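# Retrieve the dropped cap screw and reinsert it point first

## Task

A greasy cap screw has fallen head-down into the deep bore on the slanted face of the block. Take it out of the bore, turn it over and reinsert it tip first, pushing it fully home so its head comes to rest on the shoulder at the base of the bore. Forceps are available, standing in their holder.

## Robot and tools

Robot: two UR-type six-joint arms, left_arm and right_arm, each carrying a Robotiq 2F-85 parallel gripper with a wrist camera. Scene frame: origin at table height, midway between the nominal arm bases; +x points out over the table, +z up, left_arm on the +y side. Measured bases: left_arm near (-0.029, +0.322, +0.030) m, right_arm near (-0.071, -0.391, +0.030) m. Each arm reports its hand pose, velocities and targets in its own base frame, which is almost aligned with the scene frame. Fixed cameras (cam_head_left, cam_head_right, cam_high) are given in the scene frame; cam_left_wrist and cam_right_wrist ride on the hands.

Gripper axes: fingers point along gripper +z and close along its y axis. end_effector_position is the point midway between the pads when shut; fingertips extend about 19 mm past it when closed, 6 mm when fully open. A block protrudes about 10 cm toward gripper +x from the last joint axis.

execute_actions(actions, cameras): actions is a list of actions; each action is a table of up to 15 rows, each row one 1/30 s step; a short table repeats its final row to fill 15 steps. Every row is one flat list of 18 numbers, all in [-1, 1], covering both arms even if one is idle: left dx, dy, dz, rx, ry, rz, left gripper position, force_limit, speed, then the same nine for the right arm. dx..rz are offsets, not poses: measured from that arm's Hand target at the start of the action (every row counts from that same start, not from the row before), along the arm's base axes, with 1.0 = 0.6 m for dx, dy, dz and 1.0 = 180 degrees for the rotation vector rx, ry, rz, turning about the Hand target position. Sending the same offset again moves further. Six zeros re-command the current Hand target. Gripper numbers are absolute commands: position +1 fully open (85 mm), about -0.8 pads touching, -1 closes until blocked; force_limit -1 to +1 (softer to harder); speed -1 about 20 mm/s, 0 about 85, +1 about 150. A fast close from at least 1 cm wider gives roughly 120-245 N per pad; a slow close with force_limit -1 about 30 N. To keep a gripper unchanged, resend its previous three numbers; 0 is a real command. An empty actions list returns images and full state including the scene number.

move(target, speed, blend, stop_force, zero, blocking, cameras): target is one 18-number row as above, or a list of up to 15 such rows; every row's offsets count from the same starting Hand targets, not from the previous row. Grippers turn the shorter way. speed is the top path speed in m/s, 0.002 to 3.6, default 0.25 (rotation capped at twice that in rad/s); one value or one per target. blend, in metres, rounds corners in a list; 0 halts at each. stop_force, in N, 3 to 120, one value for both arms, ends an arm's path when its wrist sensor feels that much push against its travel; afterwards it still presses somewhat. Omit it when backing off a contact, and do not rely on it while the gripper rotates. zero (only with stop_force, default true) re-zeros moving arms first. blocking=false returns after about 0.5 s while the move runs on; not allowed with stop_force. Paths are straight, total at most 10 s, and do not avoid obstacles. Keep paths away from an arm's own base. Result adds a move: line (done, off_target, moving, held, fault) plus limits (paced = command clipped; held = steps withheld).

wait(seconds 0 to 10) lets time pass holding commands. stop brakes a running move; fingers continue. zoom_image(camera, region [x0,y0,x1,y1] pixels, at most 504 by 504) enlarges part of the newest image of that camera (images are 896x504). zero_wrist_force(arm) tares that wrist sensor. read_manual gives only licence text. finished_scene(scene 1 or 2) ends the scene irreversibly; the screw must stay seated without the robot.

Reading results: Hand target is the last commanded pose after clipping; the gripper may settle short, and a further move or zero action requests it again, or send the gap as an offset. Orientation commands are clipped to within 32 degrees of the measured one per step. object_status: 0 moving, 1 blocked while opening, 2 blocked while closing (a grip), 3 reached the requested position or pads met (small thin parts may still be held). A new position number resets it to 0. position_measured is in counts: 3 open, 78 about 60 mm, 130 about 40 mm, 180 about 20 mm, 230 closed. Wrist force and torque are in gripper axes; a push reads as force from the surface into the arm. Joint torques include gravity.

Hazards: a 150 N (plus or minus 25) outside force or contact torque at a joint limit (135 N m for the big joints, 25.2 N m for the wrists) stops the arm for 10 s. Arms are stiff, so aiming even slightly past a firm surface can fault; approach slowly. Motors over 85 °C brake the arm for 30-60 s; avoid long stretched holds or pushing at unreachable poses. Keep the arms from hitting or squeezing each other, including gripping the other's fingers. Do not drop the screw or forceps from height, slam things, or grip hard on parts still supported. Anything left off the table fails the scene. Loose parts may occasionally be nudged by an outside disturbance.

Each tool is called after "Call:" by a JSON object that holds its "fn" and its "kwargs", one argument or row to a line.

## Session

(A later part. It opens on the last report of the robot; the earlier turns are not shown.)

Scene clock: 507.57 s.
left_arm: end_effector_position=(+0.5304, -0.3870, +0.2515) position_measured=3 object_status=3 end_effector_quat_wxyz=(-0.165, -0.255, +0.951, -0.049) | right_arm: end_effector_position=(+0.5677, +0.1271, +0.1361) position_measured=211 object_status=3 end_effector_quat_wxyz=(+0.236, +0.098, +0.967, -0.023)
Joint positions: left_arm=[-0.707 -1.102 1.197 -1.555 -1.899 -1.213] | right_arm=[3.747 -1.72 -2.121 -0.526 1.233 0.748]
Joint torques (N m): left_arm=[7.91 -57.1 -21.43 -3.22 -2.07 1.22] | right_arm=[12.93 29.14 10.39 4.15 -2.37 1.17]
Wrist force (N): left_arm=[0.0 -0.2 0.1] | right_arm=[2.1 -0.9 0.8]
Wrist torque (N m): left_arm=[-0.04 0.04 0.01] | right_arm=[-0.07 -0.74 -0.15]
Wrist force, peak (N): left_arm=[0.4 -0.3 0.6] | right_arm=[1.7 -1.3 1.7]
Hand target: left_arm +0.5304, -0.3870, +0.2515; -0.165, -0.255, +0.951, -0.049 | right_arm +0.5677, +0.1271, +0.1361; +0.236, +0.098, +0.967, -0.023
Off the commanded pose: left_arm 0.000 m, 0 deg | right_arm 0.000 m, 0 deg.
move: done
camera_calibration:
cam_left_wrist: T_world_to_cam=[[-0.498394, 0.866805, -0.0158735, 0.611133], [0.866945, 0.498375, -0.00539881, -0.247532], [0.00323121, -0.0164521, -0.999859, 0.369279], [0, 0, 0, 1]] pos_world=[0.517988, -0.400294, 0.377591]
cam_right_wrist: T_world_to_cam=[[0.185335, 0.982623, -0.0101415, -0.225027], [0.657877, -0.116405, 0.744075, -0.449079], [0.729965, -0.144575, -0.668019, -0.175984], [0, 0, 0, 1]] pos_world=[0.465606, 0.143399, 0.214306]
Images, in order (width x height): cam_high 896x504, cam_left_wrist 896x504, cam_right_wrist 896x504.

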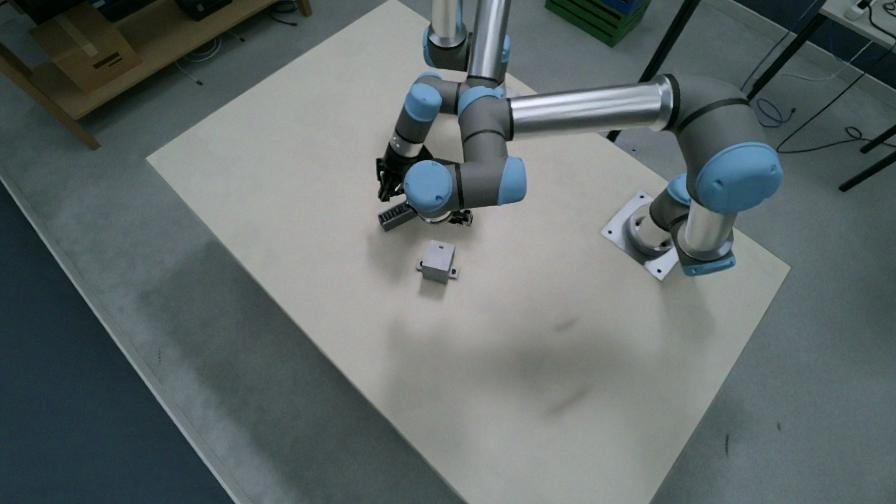

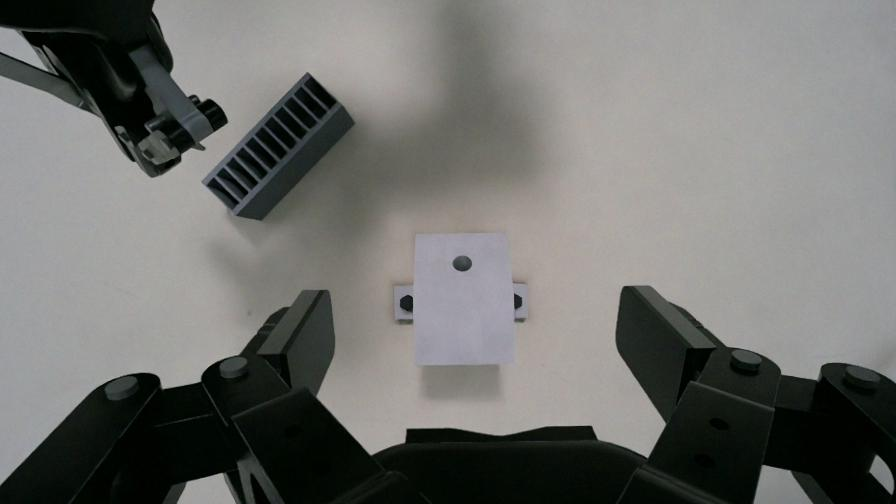

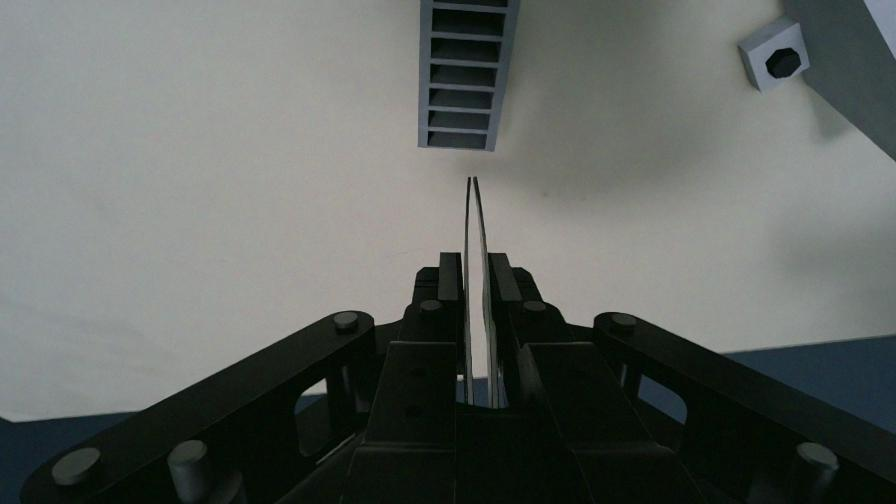

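Call:
{"fn": "move", "kwargs": {
  "target": [0,0,0,0,0,0,1,1,1,0,0,-0.088,0,0,0,-0.65,-1,-1],
  "speed": 0.12,
  "cameras": ["cam_left_wrist","cam_right_wrist","cam_high"]
}}

Call:
{"fn": "zoom_image", "kwargs": {
  "camera": "cam_high",
  "region": [350, 150, 450, 250]
}}

Call:
{"fn": "zoom_image", "kwargs": {
  "camera": "cam_left_wrist",
  "region": [180, 50, 380, 250]
}}

Call:
{"fn": "zoom_image", "kwargs": {
  "camera": "cam_right_wrist",
  "region": [380, 0, 580, 250]
}}

Scene clock: 513.13 s.
left_arm: end_effector_position=(+0.5304, -0.3870, +0.2515) position_measured=3 object_status=3 end_effector_quat_wxyz=(-0.165, -0.255, +0.951, -0.049) | right_arm: end_effector_position=(+0.5676, +0.1271, +0.0832) position_measured=211 object_status=3 end_effector_quat_wxyz=(+0.236, +0.098, +0.967, -0.023)
Joint positions: left_arm=[-0.707 -1.102 1.197 -1.555 -1.899 -1.213] | right_arm=[3.747 -1.824 -2.175 -0.368 1.233 0.748]
Joint torques (N m): left_arm=[7.31 -56.4 -18.2 -3.45 -1.38 1.3] | right_arm=[-8.84 24.23 36.18 4.24 -2.06 -2.5]
Wrist force (N): left_arm=[0.1 -0.4 0.4] | right_arm=[1.9 -1.0 0.6]
Wrist torque (N m): left_arm=[-0.05 0.02 0.01] | right_arm=[-0.07 -0.73 -0.20]
Wrist force, peak (N): left_arm=[0.3 -0.5 0.7] | right_arm=[3.3 -0.7 2.4]
Hand target: left_arm +0.5304, -0.3870, +0.2515; -0.165, -0.255, +0.951, -0.049 | right_arm +0.5677, +0.1271, +0.0833; +0.236, +0.098, +0.967, -0.023
Off the commanded pose: left_arm 0.000 m, 0 deg | right_arm 0.000 m, 0 deg.
move: done
camera_calibration:
cam_left_wrist: T_world_to_cam=[[-0.498394, 0.866805, -0.0158735, 0.611133], [0.866945, 0.498375, -0.00539881, -0.247532], [0.00323121, -0.0164521, -0.999859, 0.369279], [0, 0, 0, 1]] pos_world=[0.517988, -0.400294, 0.377591]
cam_right_wrist: T_world_to_cam=[[0.185329, 0.982622, -0.0103208, -0.225593], [0.657997, -0.116288, 0.743988, -0.409706], [0.729859, -0.144674, -0.668114, -0.211017], [0, 0, 0, 1]] pos_world=[0.465407, 0.1435, 0.161505]
Images, in order (width x height): cam_high 896x504, cam_left_wrist 896x504, cam_right_wrist 896x504.

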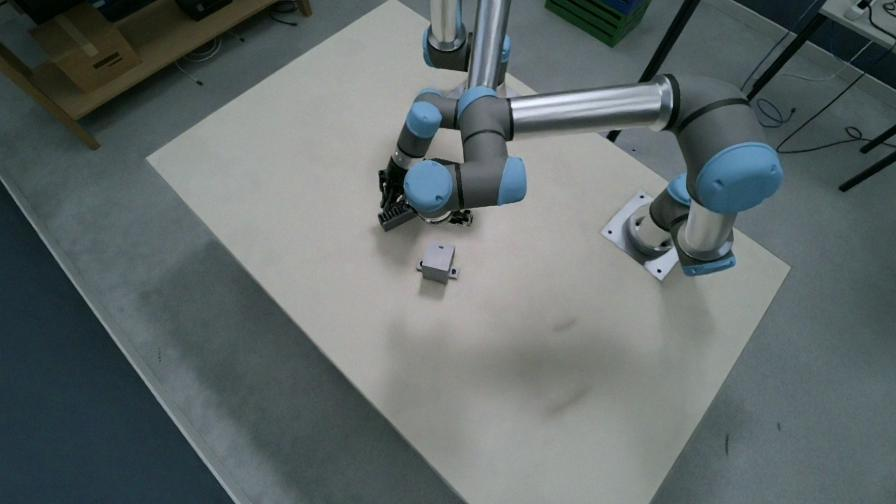

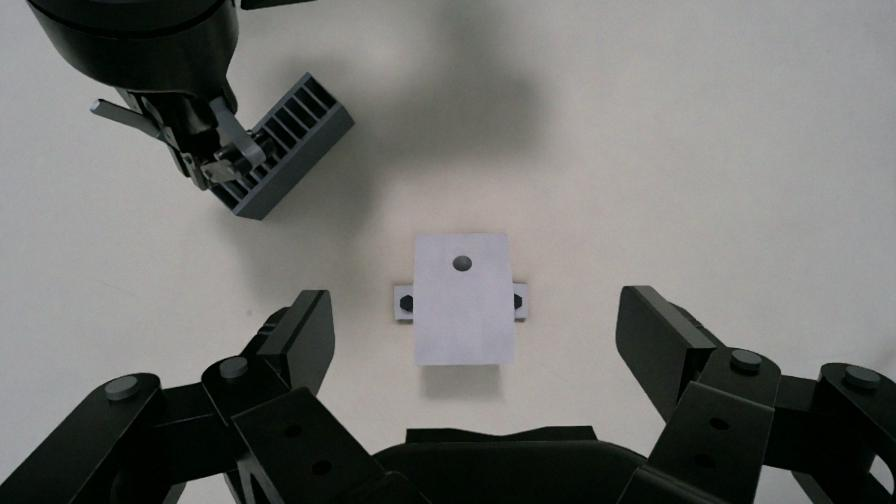

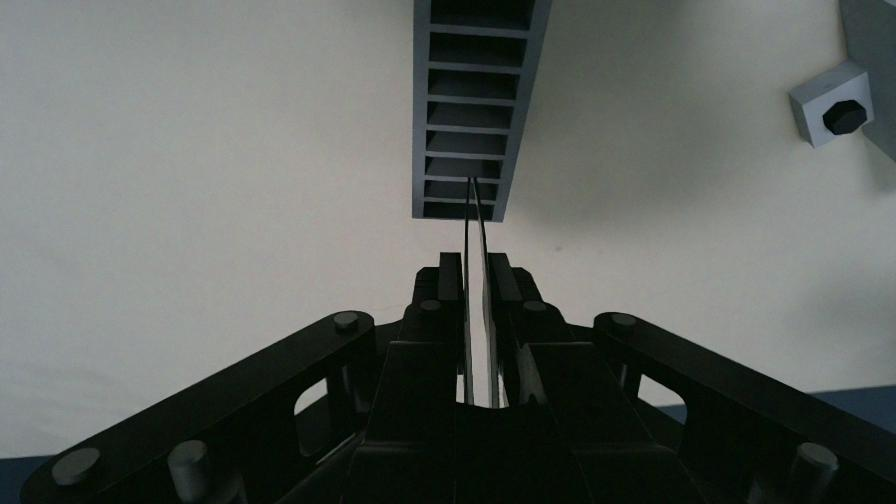

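Scaled by 5.040 from the camera's 896x504 image, which has a finer 1280x720 frame.

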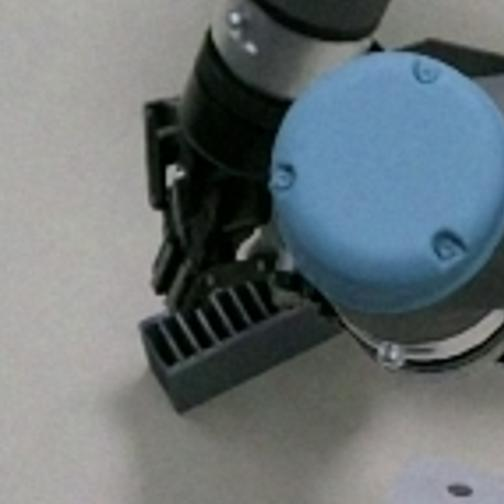

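Scaled by 2.520 from the camera's 896x504 image, which has a finer 1280x720 frame.

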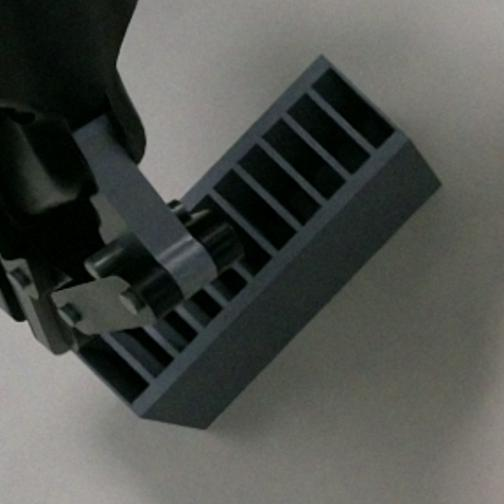

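Scaled by 2.016 from the camera's 896x504 image, which has a finer 1280x720 frame.

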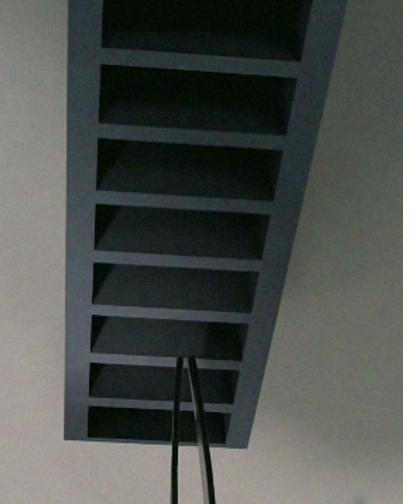

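Call:
{"fn": "move", "kwargs": {
  "target": [0,0,0,0,0,0,1,1,1,0.005,0,-0.0133,0,0,0,-0.65,-1,-1],
  "speed": 0.06,
  "stop_force": 3,
  "cameras": ["cam_right_wrist"]
}}

Call:
{"fn": "zoom_image", "kwargs": {
  "camera": "cam_right_wrist",
  "region": [400, 120, 550, 270]
}}

Scene clock: 522.10 s.
left_arm: end_effector_position=(+0.5304, -0.3870, +0.2515) position_measured=3 object_status=3 end_effector_quat_wxyz=(-0.165, -0.255, +0.951, -0.049) | right_arm: end_effector_position=(+0.5707, +0.1271, +0.0753) position_measured=211 object_status=3 end_effector_quat_wxyz=(+0.236, +0.098, +0.967, -0.023)
Joint positions: left_arm=[-0.707 -1.102 1.197 -1.555 -1.899 -1.213] | right_arm=[3.743 -1.847 -2.173 -0.345 1.234 0.745]
Joint torques (N m): left_arm=[7.82 -55.99 -18.14 -3.29 -1.06 0.95] | right_arm=[6.68 37.2 25.86 1.39 -0.47 2.25]
Wrist force (N): left_arm=[0.3 -0.2 0.4] | right_arm=[2.1 -0.9 0.7]
Wrist torque (N m): left_arm=[-0.03 -0.01 0.01] | right_arm=[-0.06 -0.74 -0.16]
Wrist force, peak (N): left_arm=[0.0 -0.3 0.7] | right_arm=[2.4 -0.9 0.8]
Hand target: left_arm +0.5304, -0.3870, +0.2515; -0.165, -0.255, +0.951, -0.049 | right_arm +0.5707, +0.1271, +0.0753; +0.236, +0.098, +0.967, -0.023
Off the commanded pose: left_arm 0.000 m, 0 deg | right_arm 0.000 m, 0 deg.
move: done
camera_calibration:
cam_right_wrist: T_world_to_cam=[[0.185472, 0.982597, -0.0101344, -0.226242], [0.65785, -0.116499, 0.744084, -0.405723], [0.729954, -0.144673, -0.668009, -0.218699], [0, 0, 0, 1]] pos_world=[0.468507, 0.143399, 0.153506]
Images, in order (width x height): cam_right_wrist 896x504.

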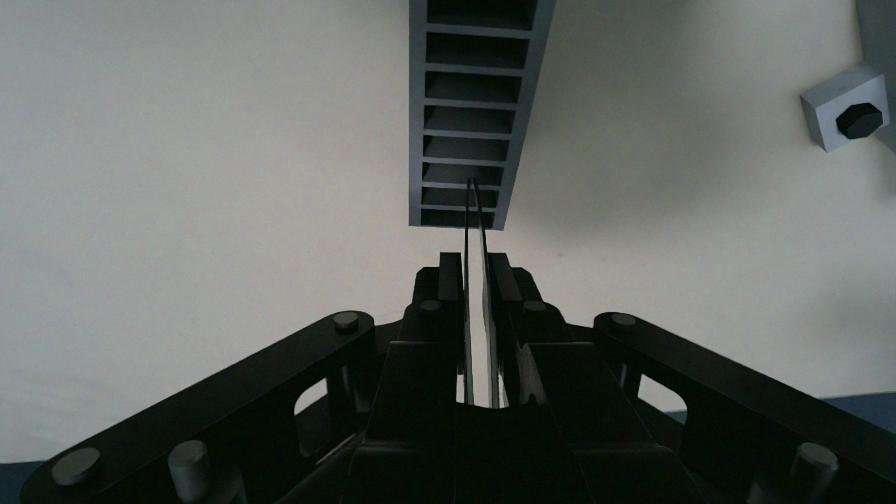

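Scaled by 3.360 from the camera's 896x504 image, which has a finer 1280x720 frame.

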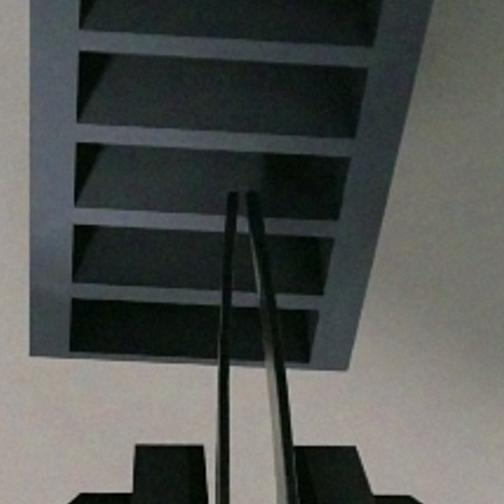

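Call:
{"fn": "move", "kwargs": {
  "target": [0,0,0,0,0,0,1,1,1,0,0,-0.008,0,0,0,-0.65,-1,-1],
  "speed": 0.03,
  "stop_force": 3,
  "cameras": ["cam_right_wrist"]
}}

Call:
{"fn": "zoom_image", "kwargs": {
  "camera": "cam_right_wrist",
  "region": [400, 120, 550, 270]
}}

Scene clock: 527.57 s.
left_arm: end_effector_position=(+0.5304, -0.3870, +0.2515) position_measured=3 object_status=3 end_effector_quat_wxyz=(-0.165, -0.255, +0.951, -0.049) | right_arm: end_effector_position=(+0.5706, +0.1271, +0.0704) position_measured=211 object_status=3 end_effector_quat_wxyz=(+0.236, +0.098, +0.967, -0.023)
Joint positions: left_arm=[-0.707 -1.102 1.197 -1.555 -1.899 -1.213] | right_arm=[3.743 -1.858 -2.177 -0.331 1.234 0.745]
Joint torques (N m): left_arm=[7.79 -54.49 -19.48 -3.07 -0.69 0.62] | right_arm=[9.62 37.97 23.47 1.21 -2.08 1.69]
Wrist force (N): left_arm=[0.1 -0.1 0.3] | right_arm=[1.9 -0.9 0.7]
Wrist torque (N m): left_arm=[-0.01 0.01 0.00] | right_arm=[-0.05 -0.71 -0.16]
Wrist force, peak (N): left_arm=[0.2 -0.5 0.7] | right_arm=[2.1 -1.0 1.1]
Hand target: left_arm +0.5304, -0.3870, +0.2515; -0.165, -0.255, +0.951, -0.049 | right_arm +0.5707, +0.1271, +0.0705; +0.236, +0.098, +0.967, -0.023
Off the commanded pose: left_arm 0.000 m, 0 deg | right_arm 0.000 m, 0 deg.
move: done
camera_calibration:
cam_right_wrist: T_world_to_cam=[[0.185407, 0.982609, -0.0102333, -0.226346], [0.657975, -0.116404, 0.743989, -0.402197], [0.729859, -0.144674, -0.668114, -0.221831], [0, 0, 0, 1]] pos_world=[0.468507, 0.143499, 0.148705]
Images, in order (width x height): cam_right_wrist 896x504.

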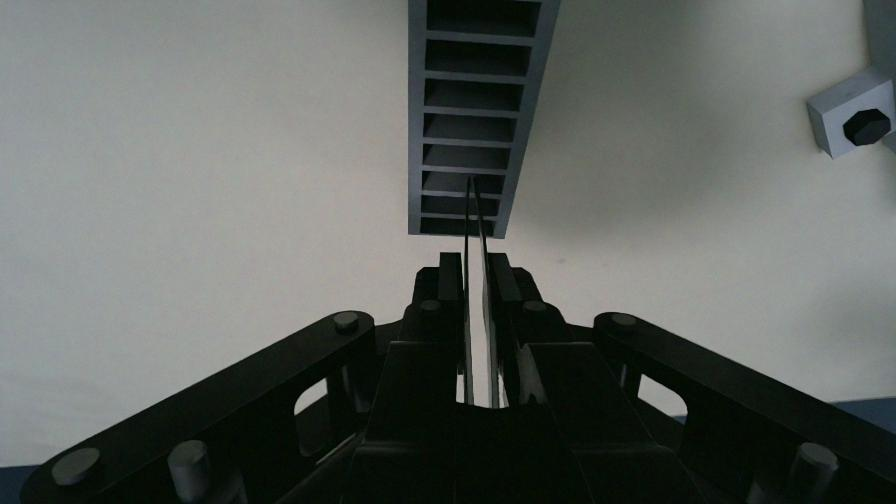

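Scaled by 3.360 from the camera's 896x504 image, which has a finer 1280x720 frame.

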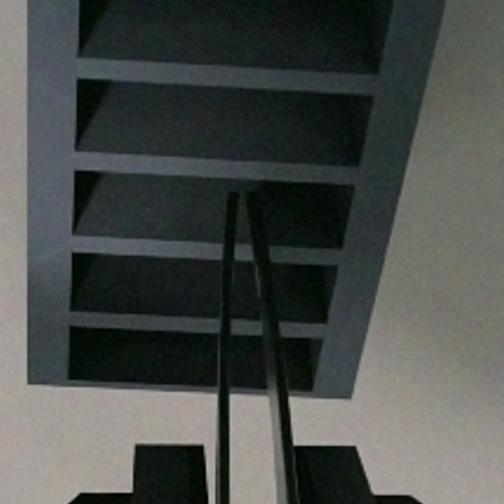

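Call:
{"fn": "move", "kwargs": {
  "target": [0,0,0,0,0,0,1,1,1,0.0025,0,-0.0083,0,0,0,-0.65,-1,-1],
  "speed": 0.02,
  "stop_force": 3,
  "cameras": ["cam_right_wrist"]
}}

Call:
{"fn": "zoom_image", "kwargs": {
  "camera": "cam_right_wrist",
  "region": [400, 120, 550, 270]
}}

Scene clock: 532.40 s.
left_arm: end_effector_position=(+0.5304, -0.3870, +0.2515) position_measured=3 object_status=3 end_effector_quat_wxyz=(-0.165, -0.255, +0.951, -0.049) | right_arm: end_effector_position=(+0.5722, +0.1271, +0.0655) position_measured=211 object_status=3 end_effector_quat_wxyz=(+0.236, +0.098, +0.967, -0.023)
Joint positions: left_arm=[-0.707 -1.102 1.197 -1.555 -1.899 -1.213] | right_arm=[3.741 -1.871 -2.177 -0.317 1.235 0.743]
Joint torques (N m): left_arm=[7.71 -56.36 -18.53 -3.29 -0.32 0.95] | right_arm=[-6.73 37.62 31.06 1.21 0.58 0.16]
Wrist force (N): left_arm=[0.0 -0.2 0.6] | right_arm=[1.6 -0.8 0.5]
Wrist torque (N m): left_arm=[-0.04 0.04 0.01] | right_arm=[-0.04 -0.71 -0.16]
Wrist force, peak (N): left_arm=[0.2 -0.4 0.6] | right_arm=[2.2 -0.9 1.0]
Hand target: left_arm +0.5304, -0.3870, +0.2515; -0.165, -0.255, +0.951, -0.049 | right_arm +0.5722, +0.1271, +0.0655; +0.236, +0.098, +0.967, -0.023
Off the commanded pose: left_arm 0.000 m, 0 deg | right_arm 0.000 m, 0 deg.
move: done
camera_calibration:
cam_right_wrist: T_world_to_cam=[[0.185472, 0.982597, -0.0101344, -0.226718], [0.65785, -0.116499, 0.744084, -0.399406], [0.729954, -0.144673, -0.668009, -0.226326], [0, 0, 0, 1]] pos_world=[0.470007, 0.143499, 0.143706]
Images, in order (width x height): cam_right_wrist 896x504.

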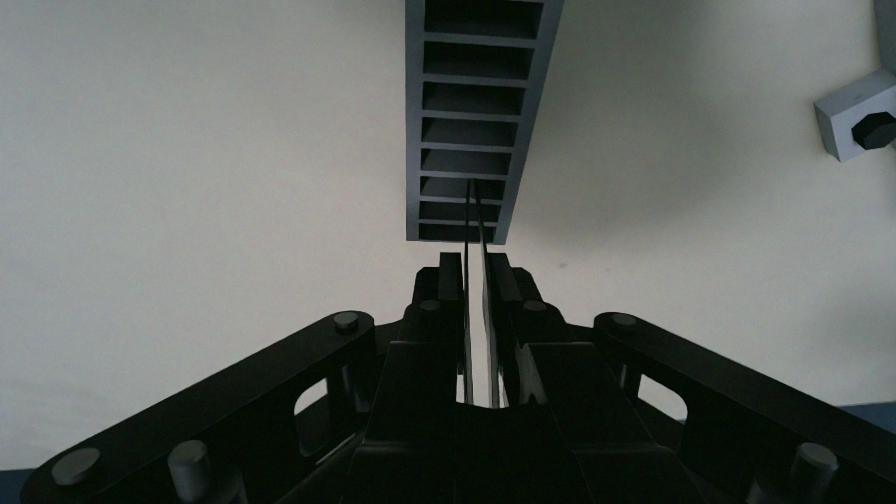

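Scaled by 3.360 from the camera's 896x504 image, which has a finer 1280x720 frame.

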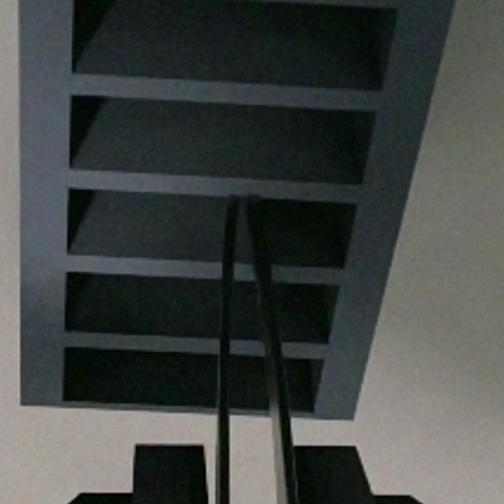

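Call:
{"fn": "move", "kwargs": {
  "target": [
    [0,0,0,0,0,0,1,1,1,0.0033,0,-0.003,0,0,0,-0.65,-1,-1],
    [0,0,0,0,0,0,1,1,1,0.0033,0,-0.027,0,0,0,-0.65,-1,-1]
  ],
  "speed": 0.02,
  "stop_force": 3,
  "cameras": ["cam_right_wrist","cam_left_wrist"]
}}

Call:
{"fn": "zoom_image", "kwargs": {
  "camera": "cam_right_wrist",
  "region": [380, 120, 580, 420]
}}

Call:
{"fn": "zoom_image", "kwargs": {
  "camera": "cam_left_wrist",
  "region": [180, 50, 380, 250]
}}

Scene clock: 538.30 s.
left_arm: end_effector_position=(+0.5304, -0.3870, +0.2515) position_measured=3 object_status=3 end_effector_quat_wxyz=(-0.165, -0.255, +0.951, -0.049) | right_arm: end_effector_position=(+0.5741, +0.1271, +0.0493) position_measured=211 object_status=3 end_effector_quat_wxyz=(+0.236, +0.098, +0.967, -0.023)
Joint positions: left_arm=[-0.707 -1.102 1.197 -1.555 -1.899 -1.213] | right_arm=[3.739 -1.912 -2.182 -0.27 1.236 0.74]
Joint torques (N m): left_arm=[7.89 -57.11 -17.67 -3.27 0.03 0.64] | right_arm=[8.79 38.29 34.23 1.21 -1.2 2.12]
Wrist force (N): left_arm=[0.2 -0.5 0.4] | right_arm=[1.8 -0.6 0.8]
Wrist torque (N m): left_arm=[-0.08 0.01 0.01] | right_arm=[-0.01 -0.73 -0.15]
Wrist force, peak (N): left_arm=[0.4 -0.3 0.7] | right_arm=[1.9 -0.8 0.6]
Hand target: left_arm +0.5304, -0.3870, +0.2515; -0.165, -0.255, +0.951, -0.049 | right_arm +0.5741, +0.1271, +0.0493; +0.236, +0.098, +0.967, -0.023
Off the commanded pose: left_arm 0.000 m, 0 deg | right_arm 0.000 m, 0 deg.
move: done
camera_calibration:
cam_left_wrist: T_world_to_cam=[[-0.498394, 0.866805, -0.0158735, 0.611133], [0.866945, 0.498375, -0.00539881, -0.247532], [0.00323121, -0.0164521, -0.999859, 0.369279], [0, 0, 0, 1]] pos_world=[0.517988, -0.400294, 0.377591]
cam_right_wrist: T_world_to_cam=[[0.185459, 0.9826, -0.0101489, -0.227246], [0.657854, -0.11648, 0.744084, -0.388672], [0.729954, -0.144673, -0.668009, -0.238608], [0, 0, 0, 1]] pos_world=[0.472007, 0.143499, 0.127506]
Images, in order (width x height): cam_left_wrist 896x504, cam_right_wrist 896x504.

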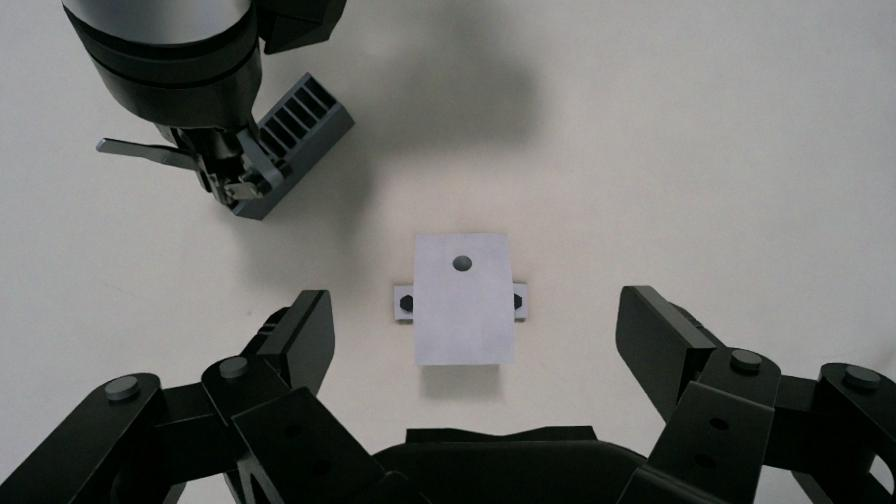

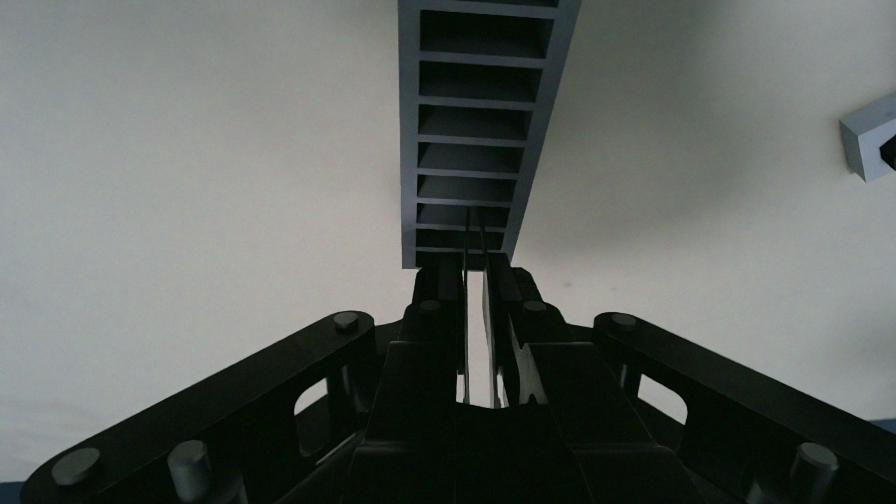

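Scaled by 1.680 from the camera's 896x504 image, which has a finer 1280x720 frame.

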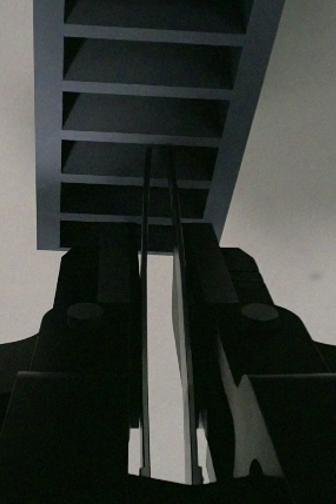

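Scaled by 2.520 from the camera's 896x504 image, which has a finer 1280x720 frame.

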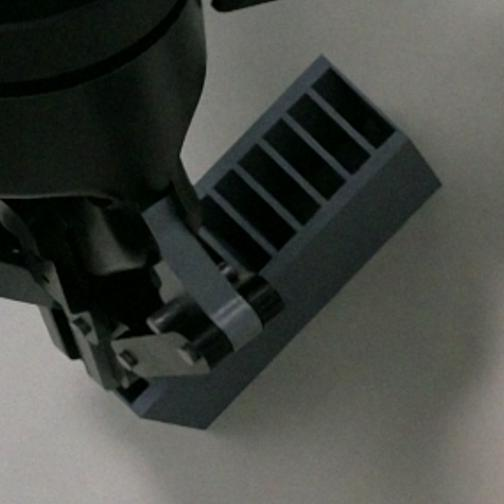

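Call:
{"fn": "move", "kwargs": {
  "target": [0,0,0,0,0,0,1,1,1,0,0,-0.005,0,0,0,-0.65,-1,-1],
  "speed": 0.02,
  "stop_force": 3
}}

Call:
{"fn": "move", "kwargs": {
  "target": [0,0,0,0,0,0,1,1,1,0,0,0,0,0,0,-0.4,-1,-1]
}}

Call:
{"fn": "move", "kwargs": {
  "target": [0,0,0,0,0,0,1,1,1,0,0,0,0,0,0,0.7,-1,-1],
  "cameras": ["cam_right_wrist","cam_left_wrist"]
}}

Call:
{"fn": "zoom_image", "kwargs": {
  "camera": "cam_right_wrist",
  "region": [380, 120, 580, 420]
}}

Scene clock: 545.20 s.
left_arm: end_effector_position=(+0.5304, -0.3870, +0.2515) position_measured=3 object_status=3 end_effector_quat_wxyz=(-0.165, -0.255, +0.951, -0.049) | right_arm: end_effector_position=(+0.5741, +0.1271, +0.0463) position_measured=211 object_status=3 end_effector_quat_wxyz=(+0.236, +0.098, +0.967, -0.023)
Joint positions: left_arm=[-0.707 -1.102 1.197 -1.555 -1.899 -1.213] | right_arm=[3.739 -1.919 -2.184 -0.261 1.236 0.74]
Joint torques (N m): left_arm=[9.15 -54.03 -18.65 -3.06 0.73 0.38] | right_arm=[8.8 35.68 9.03 1.22 -2.05 0.93]
Wrist force (N): left_arm=[0.1 -0.2 0.2] | right_arm=[1.5 -0.7 0.2]
Wrist torque (N m): left_arm=[-0.04 0.03 0.01] | right_arm=[-0.04 -0.72 -0.15]
Wrist force, peak (N): left_arm=[0.0 -0.2 0.8] | right_arm=[2.0 -1.1 0.8]
Hand target: left_arm +0.5304, -0.3870, +0.2515; -0.165, -0.255, +0.951, -0.049 | right_arm +0.5741, +0.1271, +0.0463; +0.236, +0.098, +0.967, -0.023
Off the commanded pose: left_arm 0.000 m, 0 deg | right_arm 0.000 m, 0 deg.
move: done

Scene clock: 546.07 s.
left_arm: end_effector_position=(+0.5304, -0.3870, +0.2515) position_measured=3 object_status=3 end_effector_quat_wxyz=(-0.165, -0.255, +0.951, -0.049) | right_arm: end_effector_position=(+0.5741, +0.1271, +0.0463) position_measured=179 object_status=0 end_effector_quat_wxyz=(+0.236, +0.098, +0.967, -0.023)
Joint positions: left_arm=[-0.707 -1.102 1.197 -1.555 -1.899 -1.213] | right_arm=[3.739 -1.919 -2.184 -0.261 1.236 0.74]
Joint torques (N m): left_arm=[8.21 -54.52 -19.53 -3.09 0.53 0.43] | right_arm=[8.2 38.54 16.22 1.56 -1.86 0.72]
Wrist force (N): left_arm=[0.2 -0.2 0.3] | right_arm=[1.8 -0.7 0.7]
Wrist torque (N m): left_arm=[-0.02 0.00 0.01] | right_arm=[-0.03 -0.72 -0.16]
Wrist force, peak (N): left_arm=[0.3 -0.3 0.6] | right_arm=[2.2 -0.8 0.9]
Hand target: left_arm +0.5304, -0.3870, +0.2515; -0.165, -0.255, +0.951, -0.049 | right_arm +0.5741, +0.1271, +0.0463; +0.236, +0.098, +0.967, -0.023
Off the commanded pose: left_arm 0.000 m, 0 deg | right_arm 0.000 m, 0 deg.
move: done

Scene clock: 548.93 s.
left_arm: end_effector_position=(+0.5304, -0.3870, +0.2515) position_measured=3 object_status=3 end_effector_quat_wxyz=(-0.165, -0.255, +0.951, -0.049) | right_arm: end_effector_position=(+0.5741, +0.1271, +0.0463) position_measured=41 object_status=0 end_effector_quat_wxyz=(+0.236, +0.098, +0.967, -0.023)
Joint positions: left_arm=[-0.707 -1.102 1.197 -1.555 -1.899 -1.213] | right_arm=[3.739 -1.919 -2.184 -0.261 1.236 0.74]
Joint torques (N m): left_arm=[8.67 -54.16 -18.31 -3.06 0.54 0.39] | right_arm=[8.42 37.97 33.01 2.74 0.28 -0.16]
Wrist force (N): left_arm=[0.2 0.1 0.2] | right_arm=[1.8 -0.8 0.6]
Wrist torque (N m): left_arm=[0.01 0.01 0.00] | right_arm=[-0.05 -0.73 -0.15]
Wrist force, peak (N): left_arm=[0.0 -0.3 0.7] | right_arm=[2.1 -1.1 0.6]
Hand target: left_arm +0.5304, -0.3870, +0.2515; -0.165, -0.255, +0.951, -0.049 | right_arm +0.5741, +0.1271, +0.0463; +0.236, +0.098, +0.967, -0.023
Off the commanded pose: left_arm 0.000 m, 0 deg | right_arm 0.000 m, 0 deg.
move: done
camera_calibration:
cam_left_wrist: T_world_to_cam=[[-0.498394, 0.866805, -0.0158735, 0.611133], [0.866945, 0.498375, -0.00539881, -0.247532], [0.00323121, -0.0164521, -0.999859, 0.369279], [0, 0, 0, 1]] pos_world=[0.517988, -0.400294, 0.377591]
cam_right_wrist: T_world_to_cam=[[0.185472, 0.982597, -0.0101344, -0.227283], [0.65785, -0.116499, 0.744084, -0.386435], [0.729954, -0.144673, -0.668009, -0.240612], [0, 0, 0, 1]] pos_world=[0.472007, 0.143499, 0.124506]
Images, in order (width x height): cam_left_wrist 896x504, cam_right_wrist 896x504.

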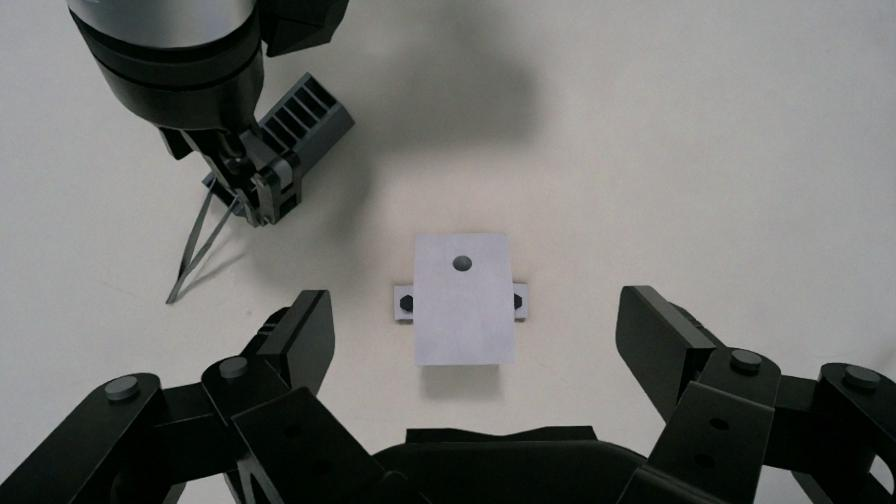

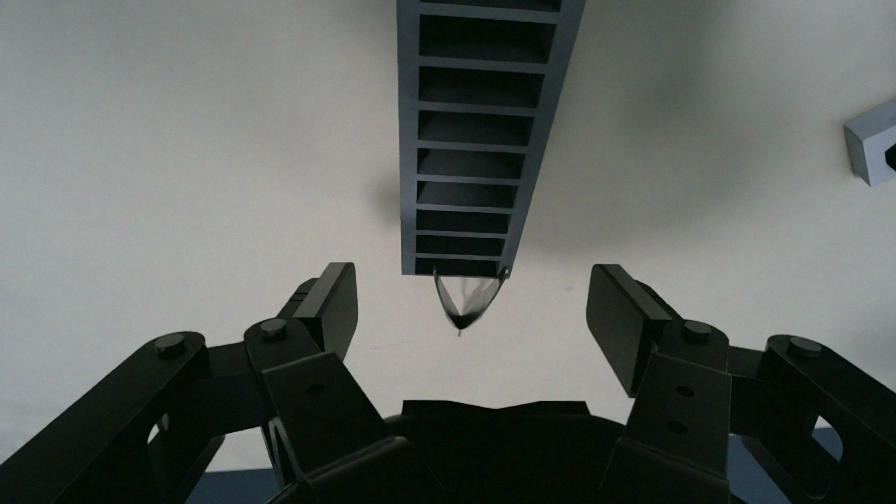

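Scaled by 1.680 from the camera's 896x504 image, which has a finer 1280x720 frame.

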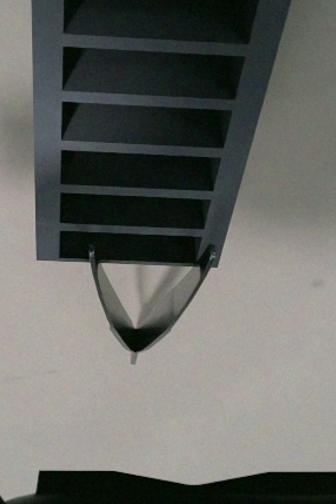

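Call:
{"fn": "move", "kwargs": {
  "target": [
    [0,0,0,0,0,0,1,1,1,-0.03,0,0.06,0,0,0,0.7,-1,-1],
    [0,0,0,0,0,0,1,1,1,-0.06,-0.2,0.33,0,0,0,0.7,-1,-1]
  ],
  "speed": 0.2,
  "cameras": ["all"]
}}

Call:
{"fn": "zoom_image", "kwargs": {
  "camera": "cam_left_wrist",
  "region": [140, 50, 380, 330]
}}

Call:
{"fn": "zoom_image", "kwargs": {
  "camera": "cam_high",
  "region": [350, 150, 450, 250]
}}

Scene clock: 562.13 s.
left_arm: end_effector_position=(+0.5304, -0.3870, +0.2515) position_measured=3 object_status=3 end_effector_quat_wxyz=(-0.165, -0.255, +0.951, -0.049) | right_arm: end_effector_position=(+0.5382, +0.0071, +0.2443) position_measured=41 object_status=3 end_effector_quat_wxyz=(+0.236, +0.098, +0.967, -0.023)
Joint positions: left_arm=[-0.707 -1.102 1.197 -1.555 -1.899 -1.213] | right_arm=[3.534 -1.449 -2.089 -0.767 1.312 0.541]
Joint torques (N m): left_arm=[7.19 -54.38 -17.46 -3.15 0.79 0.24] | right_arm=[3.24 22.48 18.11 1.6 -2.01 0.3]
Wrist force (N): left_arm=[0.4 -0.3 0.2] | right_arm=[2.0 -0.6 0.5]
Wrist torque (N m): left_arm=[-0.04 -0.02 0.01] | right_arm=[0.00 -0.75 -0.24]
Wrist force, peak (N): left_arm=[0.2 -0.2 0.6] | right_arm=[3.7 0.8 2.8]
Hand target: left_arm +0.5304, -0.3870, +0.2515; -0.165, -0.255, +0.951, -0.049 | right_arm +0.5381, +0.0071, +0.2443; +0.236, +0.098, +0.967, -0.023
Off the commanded pose: left_arm 0.000 m, 0 deg | right_arm 0.000 m, 0 deg.
move: done
camera_calibration:
cam_left_wrist: T_world_to_cam=[[-0.498394, 0.866805, -0.0158735, 0.611133], [0.866945, 0.498375, -0.00539881, -0.247532], [0.00323121, -0.0164521, -0.999859, 0.369279], [0, 0, 0, 1]] pos_world=[0.517988, -0.400294, 0.377591]
cam_right_wrist: T_world_to_cam=[[0.185614, 0.982572, -0.00997475, -0.1008], [0.657756, -0.1167, 0.744136, -0.524033], [0.730003, -0.144683, -0.667954, -0.0994669], [0, 0, 0, 1]] pos_world=[0.436007, 0.0234977, 0.322507]

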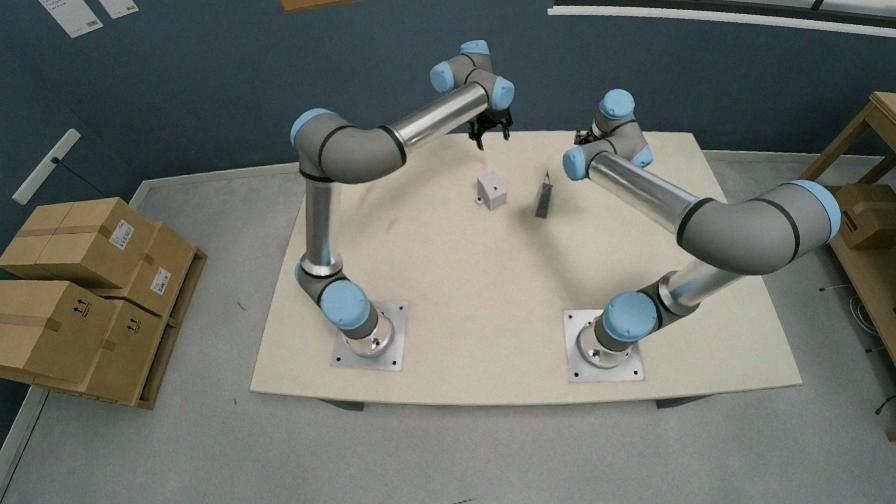

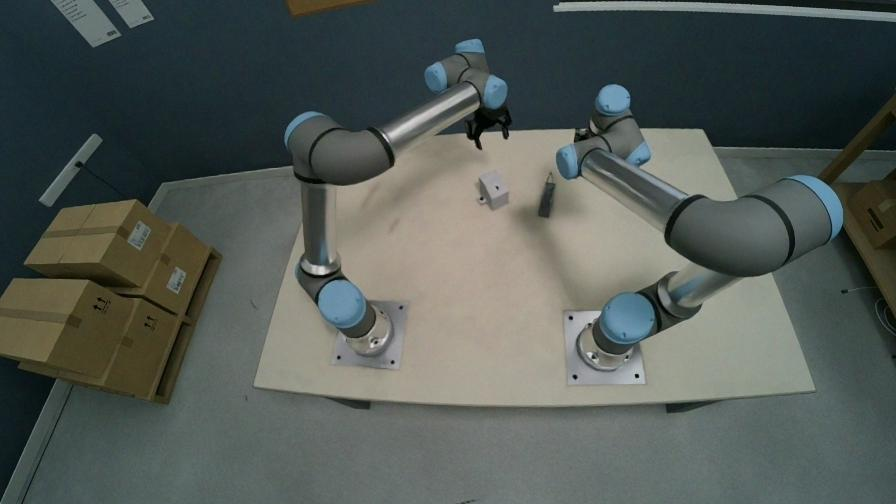

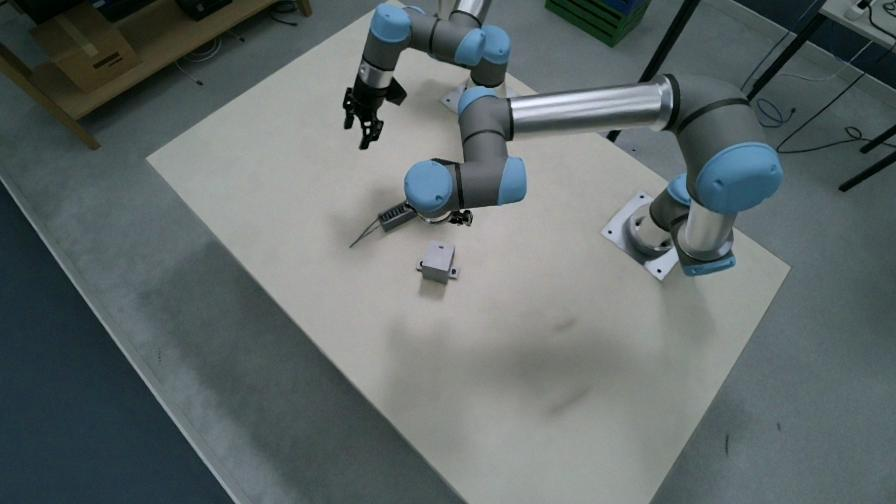

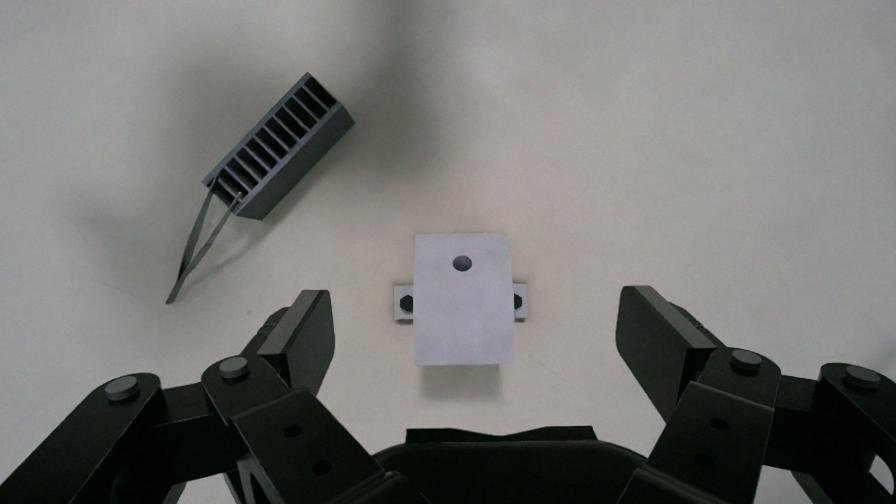

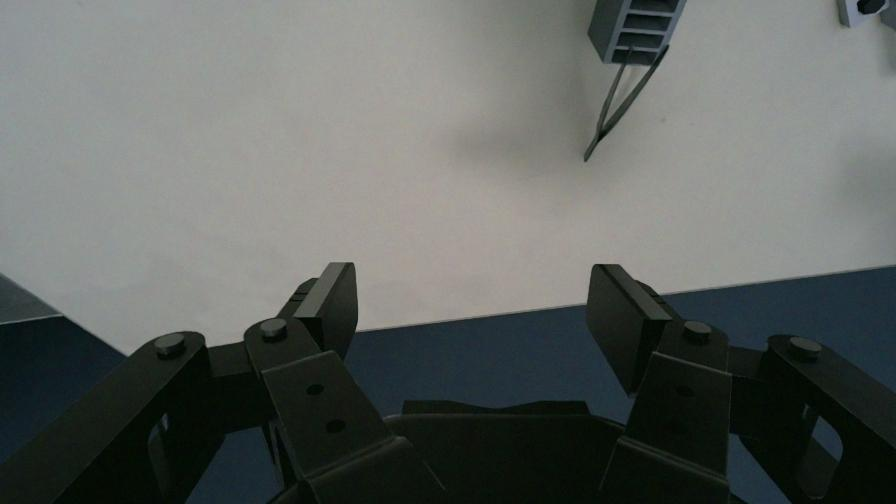

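Scaled by 1.800 from the camera's 896x504 image, which has a finer 1280x720 frame.

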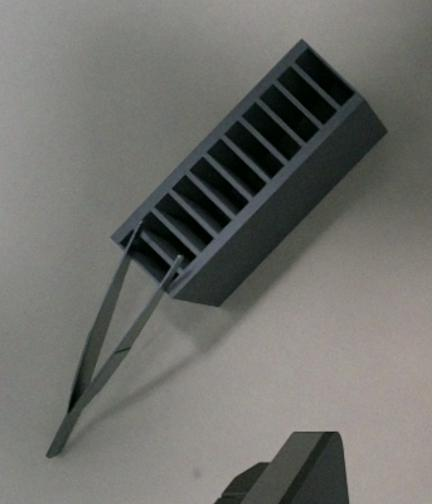

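Scaled by 5.040 from the camera's 896x504 image, which has a finer 1280x720 frame.

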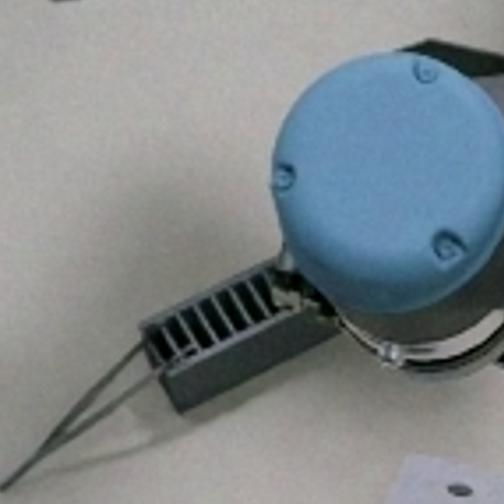

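Call:
{"fn": "move", "kwargs": {
  "target": [
    [0,0,0,0,0,0,1,1,1,-0.1,-0.35,0,0,0,0,0.7,-1,-1],
    [0.179,-0.357,-0.15,0.0035,-0.003,-0.2137,1,1,1,-0.1,-0.35,0,0,0,0,0.7,-1,-1],
    [0.179,-0.357,-0.224,0.0035,-0.003,-0.2137,1,1,1,-0.1,-0.35,0,0,0,0,0.7,-1,-1]
  ],
  "speed": 0.25,
  "cameras": ["cam_left_wrist","cam_high"]
}}

Call:
{"fn": "zoom_image", "kwargs": {
  "camera": "cam_high",
  "region": [320, 150, 450, 280]
}}

Scene clock: 585.67 s.
left_arm: end_effector_position=(+0.6368, -0.6003, +0.1167) position_measured=3 object_status=3 end_effector_quat_wxyz=(-0.096, +0.063, +0.992, -0.048) | right_arm: end_effector_position=(+0.4781, -0.2029, +0.2443) position_measured=41 object_status=3 end_effector_quat_wxyz=(+0.236, +0.098, +0.967, -0.023)
Joint positions: left_arm=[-0.849 -0.279 0.035 -1.258 -1.774 -0.715] | right_arm=[3.017 -1.413 -2.137 -0.685 1.537 0.07]
Joint torques (N m): left_arm=[0.51 -80.58 -19.74 -1.8 1.58 -0.27] | right_arm=[-14.08 24.25 13.33 1.75 1.88 -2.49]
Wrist force (N): left_arm=[0.7 -0.1 1.0] | right_arm=[1.7 -0.7 0.8]
Wrist torque (N m): left_arm=[-0.03 -0.04 -0.16] | right_arm=[-0.03 -0.72 -0.19]
Wrist force, peak (N): left_arm=[-0.4 -1.3 2.3] | right_arm=[2.2 -3.9 0.3]
Hand target: left_arm +0.6378, -0.6012, +0.1171; -0.166, +0.072, +0.983, +0.012 | right_arm +0.4781, -0.2029, +0.2443; +0.236, +0.098, +0.967, -0.023
Off the commanded pose: left_arm 0.001 m, 11 deg | right_arm 0.000 m, 0 deg.
elbow stopped short (left arm): the move would have taken joint 3 (elbow) straighter than the controller allows.
move: off_target (left_arm)
camera_calibration:
cam_left_wrist: T_world_to_cam=[[0.121014, 0.986121, -0.113672, 0.535494], [0.982771, -0.102906, 0.153529, -0.687396], [0.139701, -0.130293, -0.981584, 0.0731506], [0, 0, 0, 1]] pos_world=[0.600532, -0.589268, 0.23821]
Images, in order (width x height): cam_high 896x504, cam_left_wrist 896x504.

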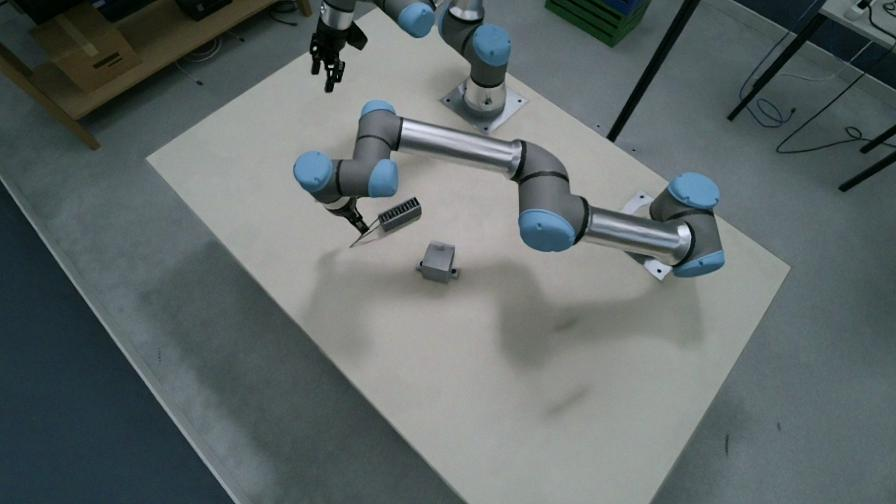

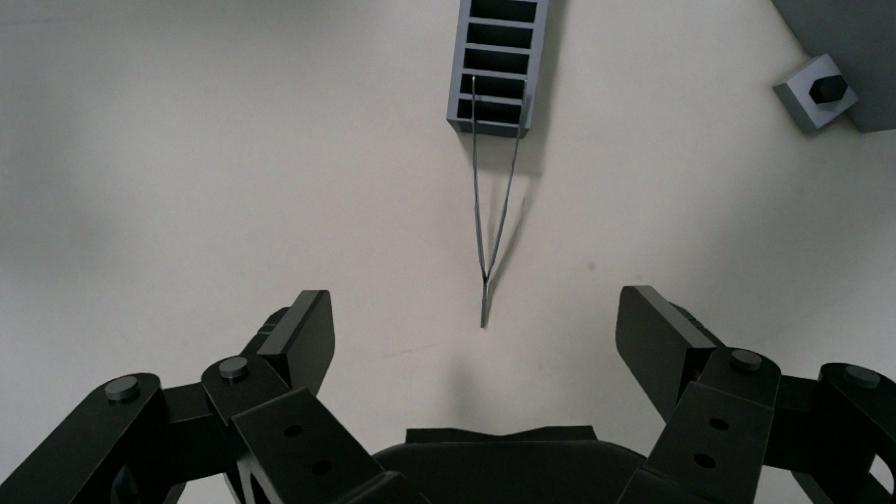

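Scaled by 3.877 from the camera's 896x504 image, which has a finer 1280x720 frame.

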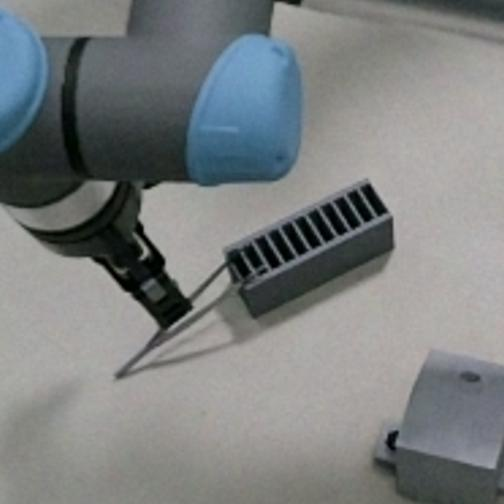

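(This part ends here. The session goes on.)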